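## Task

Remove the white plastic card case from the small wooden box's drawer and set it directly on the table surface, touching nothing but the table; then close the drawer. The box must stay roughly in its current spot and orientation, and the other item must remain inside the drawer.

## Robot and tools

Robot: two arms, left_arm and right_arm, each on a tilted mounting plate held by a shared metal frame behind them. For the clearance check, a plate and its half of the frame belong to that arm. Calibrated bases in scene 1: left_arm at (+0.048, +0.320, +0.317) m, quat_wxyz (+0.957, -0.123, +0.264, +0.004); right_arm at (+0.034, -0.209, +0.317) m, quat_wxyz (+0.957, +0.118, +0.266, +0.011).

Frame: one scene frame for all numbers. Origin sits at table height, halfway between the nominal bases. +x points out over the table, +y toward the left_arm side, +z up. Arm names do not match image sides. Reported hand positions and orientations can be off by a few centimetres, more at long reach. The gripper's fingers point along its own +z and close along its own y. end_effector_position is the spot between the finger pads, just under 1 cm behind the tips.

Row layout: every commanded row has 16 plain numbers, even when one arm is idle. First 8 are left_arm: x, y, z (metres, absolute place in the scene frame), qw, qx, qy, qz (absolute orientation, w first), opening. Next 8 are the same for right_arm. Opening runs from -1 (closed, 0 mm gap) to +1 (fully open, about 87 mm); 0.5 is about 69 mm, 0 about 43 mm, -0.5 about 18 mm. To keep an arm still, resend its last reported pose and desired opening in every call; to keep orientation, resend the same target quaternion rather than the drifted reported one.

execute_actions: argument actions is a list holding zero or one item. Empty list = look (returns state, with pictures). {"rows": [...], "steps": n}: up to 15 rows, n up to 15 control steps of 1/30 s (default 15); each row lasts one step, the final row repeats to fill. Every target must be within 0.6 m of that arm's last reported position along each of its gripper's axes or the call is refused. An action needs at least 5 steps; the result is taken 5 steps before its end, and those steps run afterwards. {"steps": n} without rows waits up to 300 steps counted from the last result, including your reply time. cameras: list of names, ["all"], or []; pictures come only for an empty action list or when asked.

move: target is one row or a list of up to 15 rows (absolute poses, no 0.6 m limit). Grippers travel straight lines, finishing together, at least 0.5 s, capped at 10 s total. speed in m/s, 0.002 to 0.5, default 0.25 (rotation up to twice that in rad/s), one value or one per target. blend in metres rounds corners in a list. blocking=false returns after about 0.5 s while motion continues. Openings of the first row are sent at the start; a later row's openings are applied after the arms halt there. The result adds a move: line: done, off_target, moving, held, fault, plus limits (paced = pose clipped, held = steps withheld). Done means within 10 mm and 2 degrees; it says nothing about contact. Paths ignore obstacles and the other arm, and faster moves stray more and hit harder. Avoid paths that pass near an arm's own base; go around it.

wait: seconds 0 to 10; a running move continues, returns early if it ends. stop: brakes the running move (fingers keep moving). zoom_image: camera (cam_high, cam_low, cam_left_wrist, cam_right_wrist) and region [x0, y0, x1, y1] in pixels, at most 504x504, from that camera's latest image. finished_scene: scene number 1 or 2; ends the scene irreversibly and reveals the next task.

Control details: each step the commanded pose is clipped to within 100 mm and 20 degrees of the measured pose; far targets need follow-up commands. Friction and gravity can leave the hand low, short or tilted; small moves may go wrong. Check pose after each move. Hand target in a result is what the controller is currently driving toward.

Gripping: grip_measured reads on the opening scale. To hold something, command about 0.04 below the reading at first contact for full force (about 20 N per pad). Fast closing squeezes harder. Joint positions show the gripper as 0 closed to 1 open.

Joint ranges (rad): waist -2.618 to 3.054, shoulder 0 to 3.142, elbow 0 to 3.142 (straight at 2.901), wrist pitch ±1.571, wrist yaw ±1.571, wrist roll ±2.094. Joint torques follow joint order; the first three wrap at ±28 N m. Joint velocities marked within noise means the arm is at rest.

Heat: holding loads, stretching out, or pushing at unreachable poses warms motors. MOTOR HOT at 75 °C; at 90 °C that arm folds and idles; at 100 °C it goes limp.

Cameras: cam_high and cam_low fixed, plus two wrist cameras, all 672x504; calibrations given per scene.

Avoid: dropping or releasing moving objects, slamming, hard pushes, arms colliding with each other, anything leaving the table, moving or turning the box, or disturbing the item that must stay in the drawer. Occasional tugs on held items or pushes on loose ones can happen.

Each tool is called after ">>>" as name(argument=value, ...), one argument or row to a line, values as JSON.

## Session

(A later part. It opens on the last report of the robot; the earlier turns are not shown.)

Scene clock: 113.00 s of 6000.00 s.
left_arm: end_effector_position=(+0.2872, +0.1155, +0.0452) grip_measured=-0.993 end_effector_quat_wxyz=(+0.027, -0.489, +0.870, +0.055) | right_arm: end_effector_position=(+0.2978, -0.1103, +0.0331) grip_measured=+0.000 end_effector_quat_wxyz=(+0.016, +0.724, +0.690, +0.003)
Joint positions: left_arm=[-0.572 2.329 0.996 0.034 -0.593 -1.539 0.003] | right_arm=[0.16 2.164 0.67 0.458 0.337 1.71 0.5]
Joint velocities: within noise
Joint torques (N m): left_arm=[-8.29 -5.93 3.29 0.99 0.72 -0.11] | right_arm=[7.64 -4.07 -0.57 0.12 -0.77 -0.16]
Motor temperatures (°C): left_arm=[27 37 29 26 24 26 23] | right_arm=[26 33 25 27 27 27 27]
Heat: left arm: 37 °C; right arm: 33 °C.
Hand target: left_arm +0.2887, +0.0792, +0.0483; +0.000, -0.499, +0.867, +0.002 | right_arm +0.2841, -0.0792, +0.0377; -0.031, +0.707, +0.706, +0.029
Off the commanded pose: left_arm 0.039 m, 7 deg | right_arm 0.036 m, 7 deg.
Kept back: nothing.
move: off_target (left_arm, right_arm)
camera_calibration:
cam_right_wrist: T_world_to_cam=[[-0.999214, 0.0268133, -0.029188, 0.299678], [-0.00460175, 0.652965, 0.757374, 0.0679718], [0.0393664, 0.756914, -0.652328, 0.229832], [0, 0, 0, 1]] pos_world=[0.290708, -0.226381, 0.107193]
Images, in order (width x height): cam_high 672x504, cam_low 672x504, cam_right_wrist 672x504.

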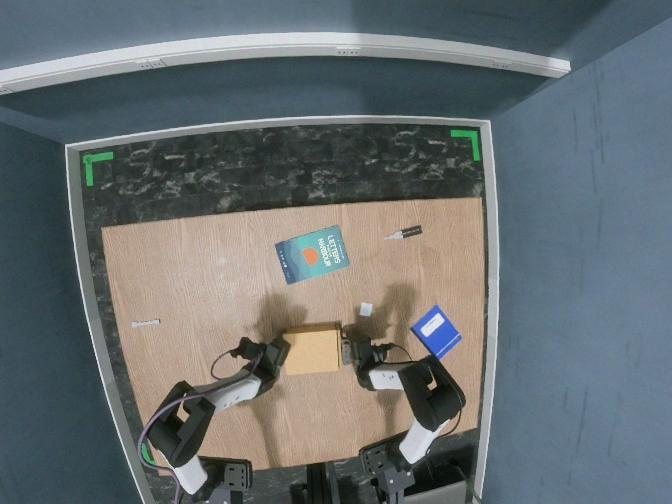

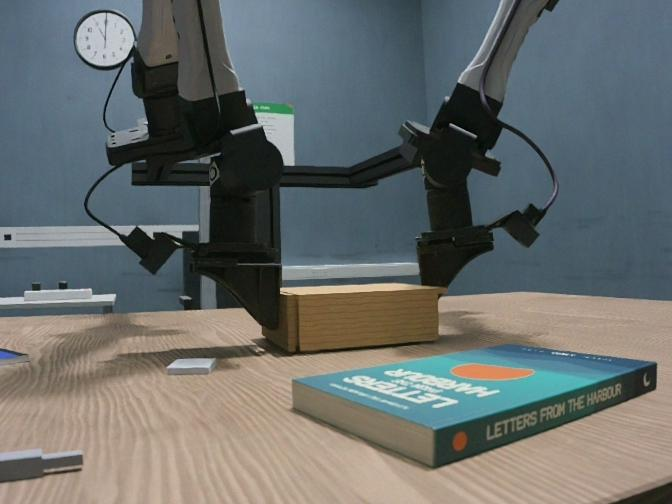

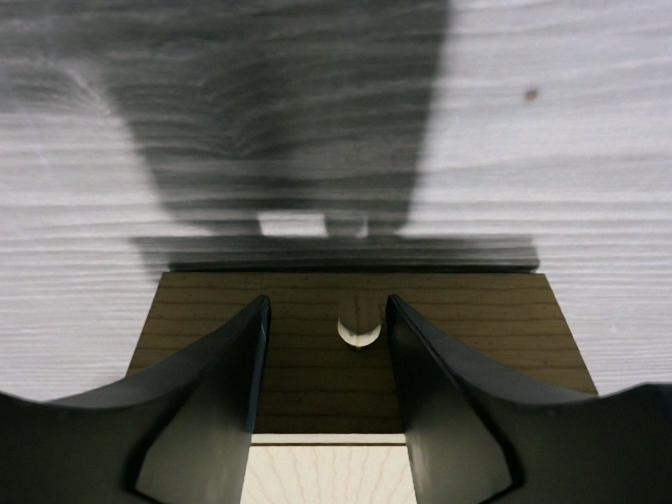

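>>> move(
  target=[0.289, 0.067, 0.045, 0.0, -0.5, 0.866, 0.0, -1.0, 0.285, -0.067, 0.036, -0.0308, 0.7064, 0.7064, 0.0308, 0.0],
  speed=0.06,
  cameras=["cam_right_wrist","cam_high","cam_low"],
)

>>> zoom_image(
  camera="cam_high",
  region=[255, 290, 380, 385],
)

>>> zoom_image(
  camera="cam_low",
  region=[220, 260, 380, 380],
)

Scene clock: 113.97 s of 6000.00 s.
left_arm: end_effector_position=(+0.2868, +0.1150, +0.0458) grip_measured=-0.993 end_effector_quat_wxyz=(+0.035, -0.484, +0.872, +0.069) | right_arm: end_effector_position=(+0.2971, -0.1064, +0.0328) grip_measured=+0.000 end_effector_quat_wxyz=(+0.027, +0.724, +0.690, -0.003)
Joint positions: left_arm=[-0.588 2.341 1.023 -0.013 -0.625 -1.56 0.003] | right_arm=[0.187 2.174 0.674 0.457 0.375 1.735 0.5]
Joint velocities: within noise
Joint torques (N m): left_arm=[-8.96 -5.85 3.55 1.09 0.94 -0.07] | right_arm=[8.34 -4.15 0.29 0.01 -0.96 -0.11]
Motor temperatures (°C): left_arm=[27 37 29 26 24 26 23] | right_arm=[26 33 25 27 27 27 27]
Heat: left arm: 37 °C; right arm: 33 °C.
Hand target: left_arm +0.2888, +0.0701, +0.0501; +0.000, -0.498, +0.867, +0.003 | right_arm +0.2839, -0.0699, +0.0384; -0.030, +0.707, +0.706, +0.029
Off the commanded pose: left_arm 0.048 m, 9 deg | right_arm 0.041 m, 8 deg.
Kept back: nothing.
move: off_target (left_arm, right_arm)
camera_calibration:
cam_right_wrist: T_world_to_cam=[[-0.999036, 0.0270149, -0.0346132, 0.299057], [-0.0075608, 0.670697, 0.741692, 0.0689607], [0.0432517, 0.741239, -0.669846, 0.224489], [0, 0, 0, 1]] pos_world=[0.28958, -0.220731, 0.109577]
Images, in order (width x height): cam_high 672x504, cam_low 672x504, cam_right_wrist 672x504.

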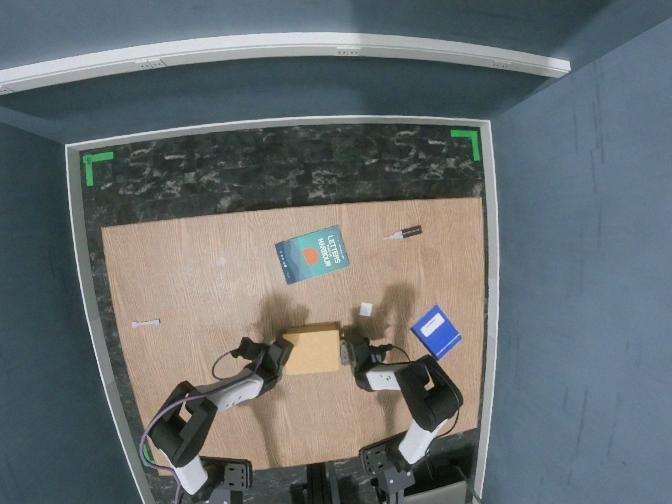

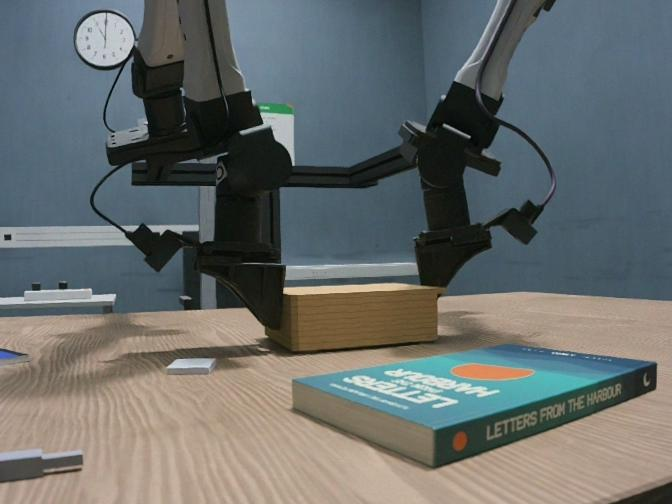

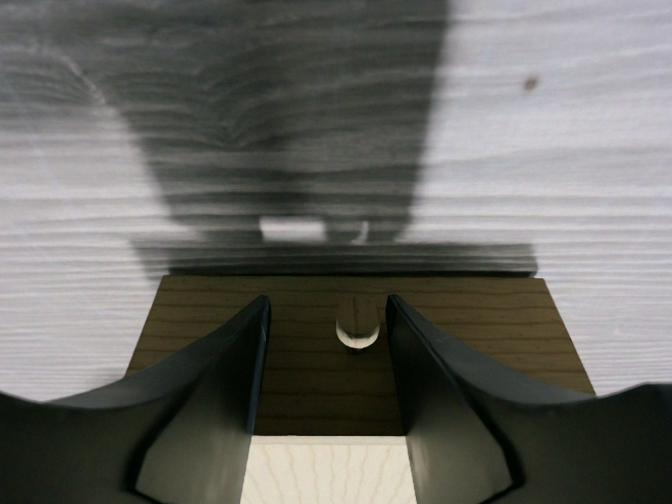

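Scaled by 4.032 from the camera's 672x504 image, which has a finer 960x720 frame.

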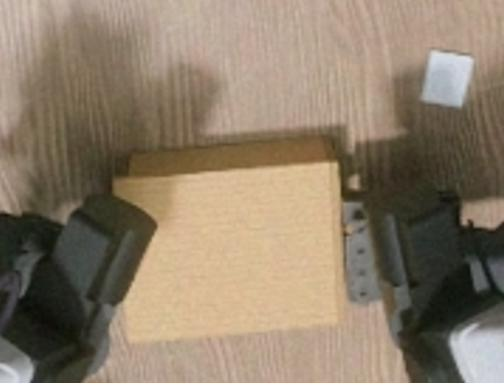

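Scaled by 3.150 from the camera's 672x504 image, which has a finer 960x720 frame.

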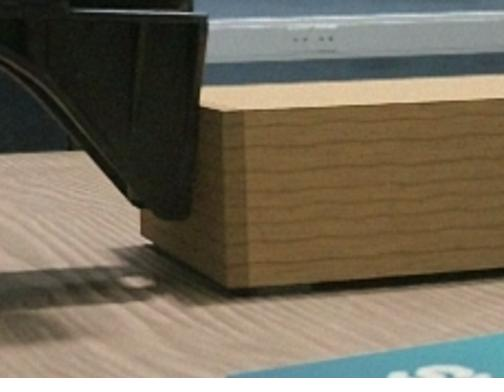

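>>> move(
  target=[0.286, 0.118, 0.045, 0.0, -0.5, 0.866, 0.0, -1.0, 0.295, -0.115, 0.031, -0.0308, 0.7064, 0.7064, 0.0308, 0.0],
  speed=0.06,
  cameras=["cam_right_wrist"],
)

>>> move(
  target=[0.286, 0.16, 0.055, 0.0, -0.5, 0.866, 0.0, -1.0, 0.295, -0.19, 0.036, -0.0308, 0.7064, 0.7064, 0.0308, 0.0],
  speed=0.12,
  cameras=["cam_right_wrist","cam_high","cam_low"],
)

>>> zoom_image(
  camera="cam_high",
  region=[255, 250, 405, 370],
)

Scene clock: 115.70 s of 6000.00 s.
left_arm: end_effector_position=(+0.2755, +0.1187, +0.0407) grip_measured=-0.993 end_effector_quat_wxyz=(-0.002, -0.493, +0.870, +0.014) | right_arm: end_effector_position=(+0.2913, -0.1137, +0.0292) grip_measured=+0.000 end_effector_quat_wxyz=(-0.029, +0.708, +0.705, +0.027)
Joint positions: left_arm=[-0.523 2.319 0.897 0.194 -0.484 -1.468 0.003] | right_arm=[0.081 2.174 0.674 0.457 0.196 1.603 0.5]
Joint velocities: within noise
Joint torques (N m): left_arm=[-3.78 -9.61 0.16 0.55 0.05 0.22] | right_arm=[2.15 -6.95 -0.54 0.01 -0.05 -0.27]
Motor temperatures (°C): left_arm=[28 38 29 26 24 26 23] | right_arm=[26 32 25 27 27 27 27]
Heat: left arm: 38 °C; right arm: 32 °C.
Hand target: left_arm +0.2860, +0.1180, +0.0450; +0.000, -0.500, +0.866, +0.000 | right_arm +0.2950, -0.1151, +0.0310; -0.031, +0.707, +0.706, +0.031
Off the commanded pose: left_arm 0.011 m, 2 deg | right_arm 0.004 m, 1 deg.
Kept back: nothing.
move: off_target (left_arm)
camera_calibration:
cam_right_wrist: T_world_to_cam=[[-0.99985, -0.017326, 0.0000940118, 0.287504], [-0.00988349, 0.574798, 0.818236, 0.0640434], [-0.0142308, 0.818112, -0.574883, 0.250396], [0, 0, 0, 1]] pos_world=[0.291657, -0.236683, 0.0915188]
Images, in order (width x height): cam_right_wrist 672x504.

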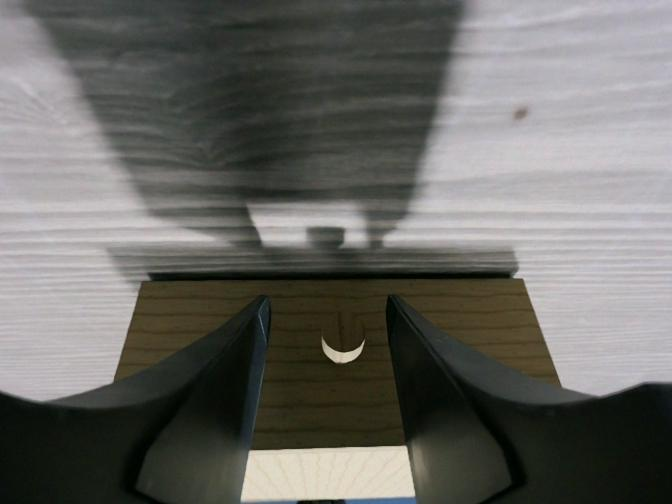

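Scene clock: 116.87 s of 6000.00 s.
left_arm: end_effector_position=(+0.2784, +0.1598, +0.0515) grip_measured=-0.993 end_effector_quat_wxyz=(-0.002, -0.495, +0.869, +0.012) | right_arm: end_effector_position=(+0.2890, -0.1880, +0.0289) grip_measured=+0.000 end_effector_quat_wxyz=(-0.034, +0.709, +0.704, +0.023)
Joint positions: left_arm=[-0.422 2.202 0.771 0.254 -0.445 -1.366 0.003] | right_arm=[-0.177 2.098 0.653 0.418 0.064 1.384 0.5]
Joint velocities: within noise
Joint torques (N m): left_arm=[-3.12 -8.88 -0.17 0.58 0.07 0.26] | right_arm=[1.02 -8.92 -1.62 -0.01 -0.11 -0.29]
Motor temperatures (°C): left_arm=[28 38 29 26 24 26 23] | right_arm=[26 33 25 27 27 27 27]
Heat: left arm: 38 °C; right arm: 33 °C.
Hand target: left_arm +0.2860, +0.1600, +0.0549; +0.000, -0.500, +0.866, +0.000 | right_arm +0.2949, -0.1899, +0.0357; -0.031, +0.706, +0.706, +0.031
Off the commanded pose: left_arm 0.008 m, 2 deg | right_arm 0.009 m, 1 deg.
Kept back: nothing.
move: done
camera_calibration:
cam_right_wrist: T_world_to_cam=[[-0.999804, -0.0151473, 0.0127673, 0.283971], [0.00176207, 0.573927, 0.818905, 0.103434], [-0.0197317, 0.818766, -0.573787, 0.312711], [0, 0, 0, 1]] pos_world=[0.289904, -0.311099, 0.0911015]
Images, in order (width x height): cam_high 672x504, cam_low 672x504, cam_right_wrist 672x504.

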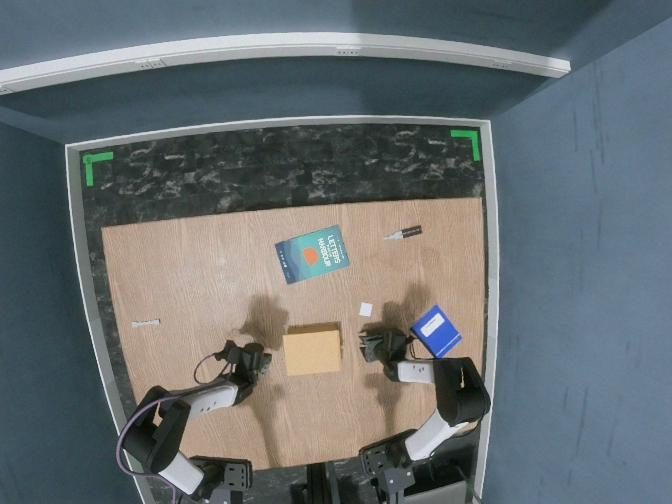

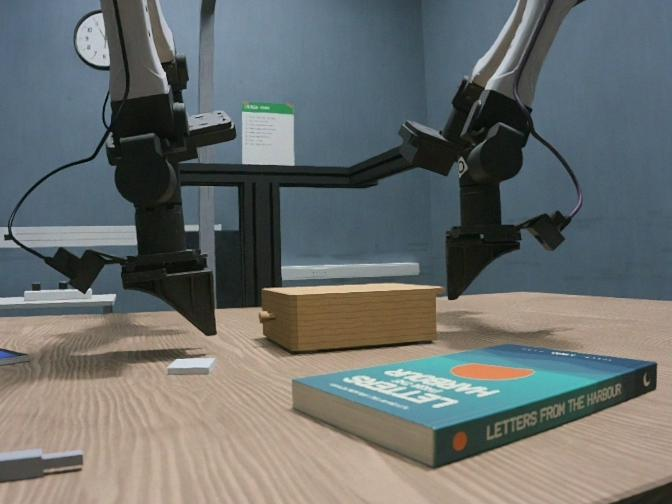

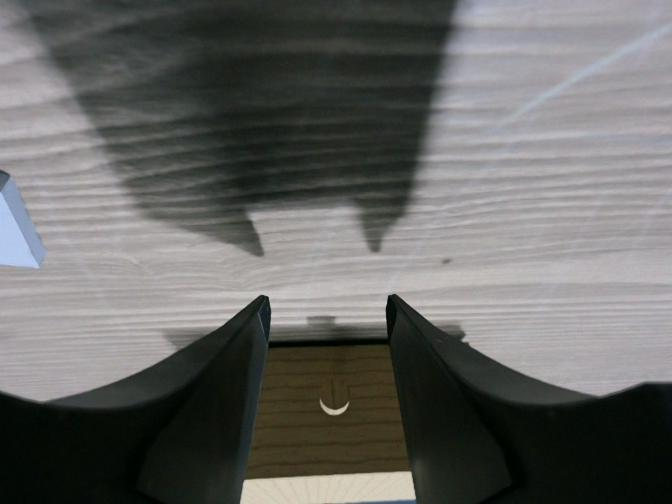

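Scaled by 3.360 from the camera's 672x504 image, which has a finer 960x720 frame.

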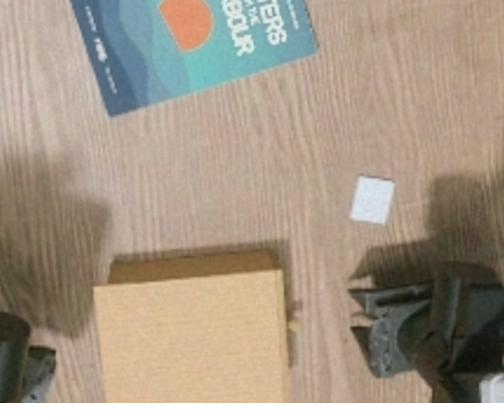

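>>> finished_scene(
  scene=2,
)

The scene is finished: the task was done.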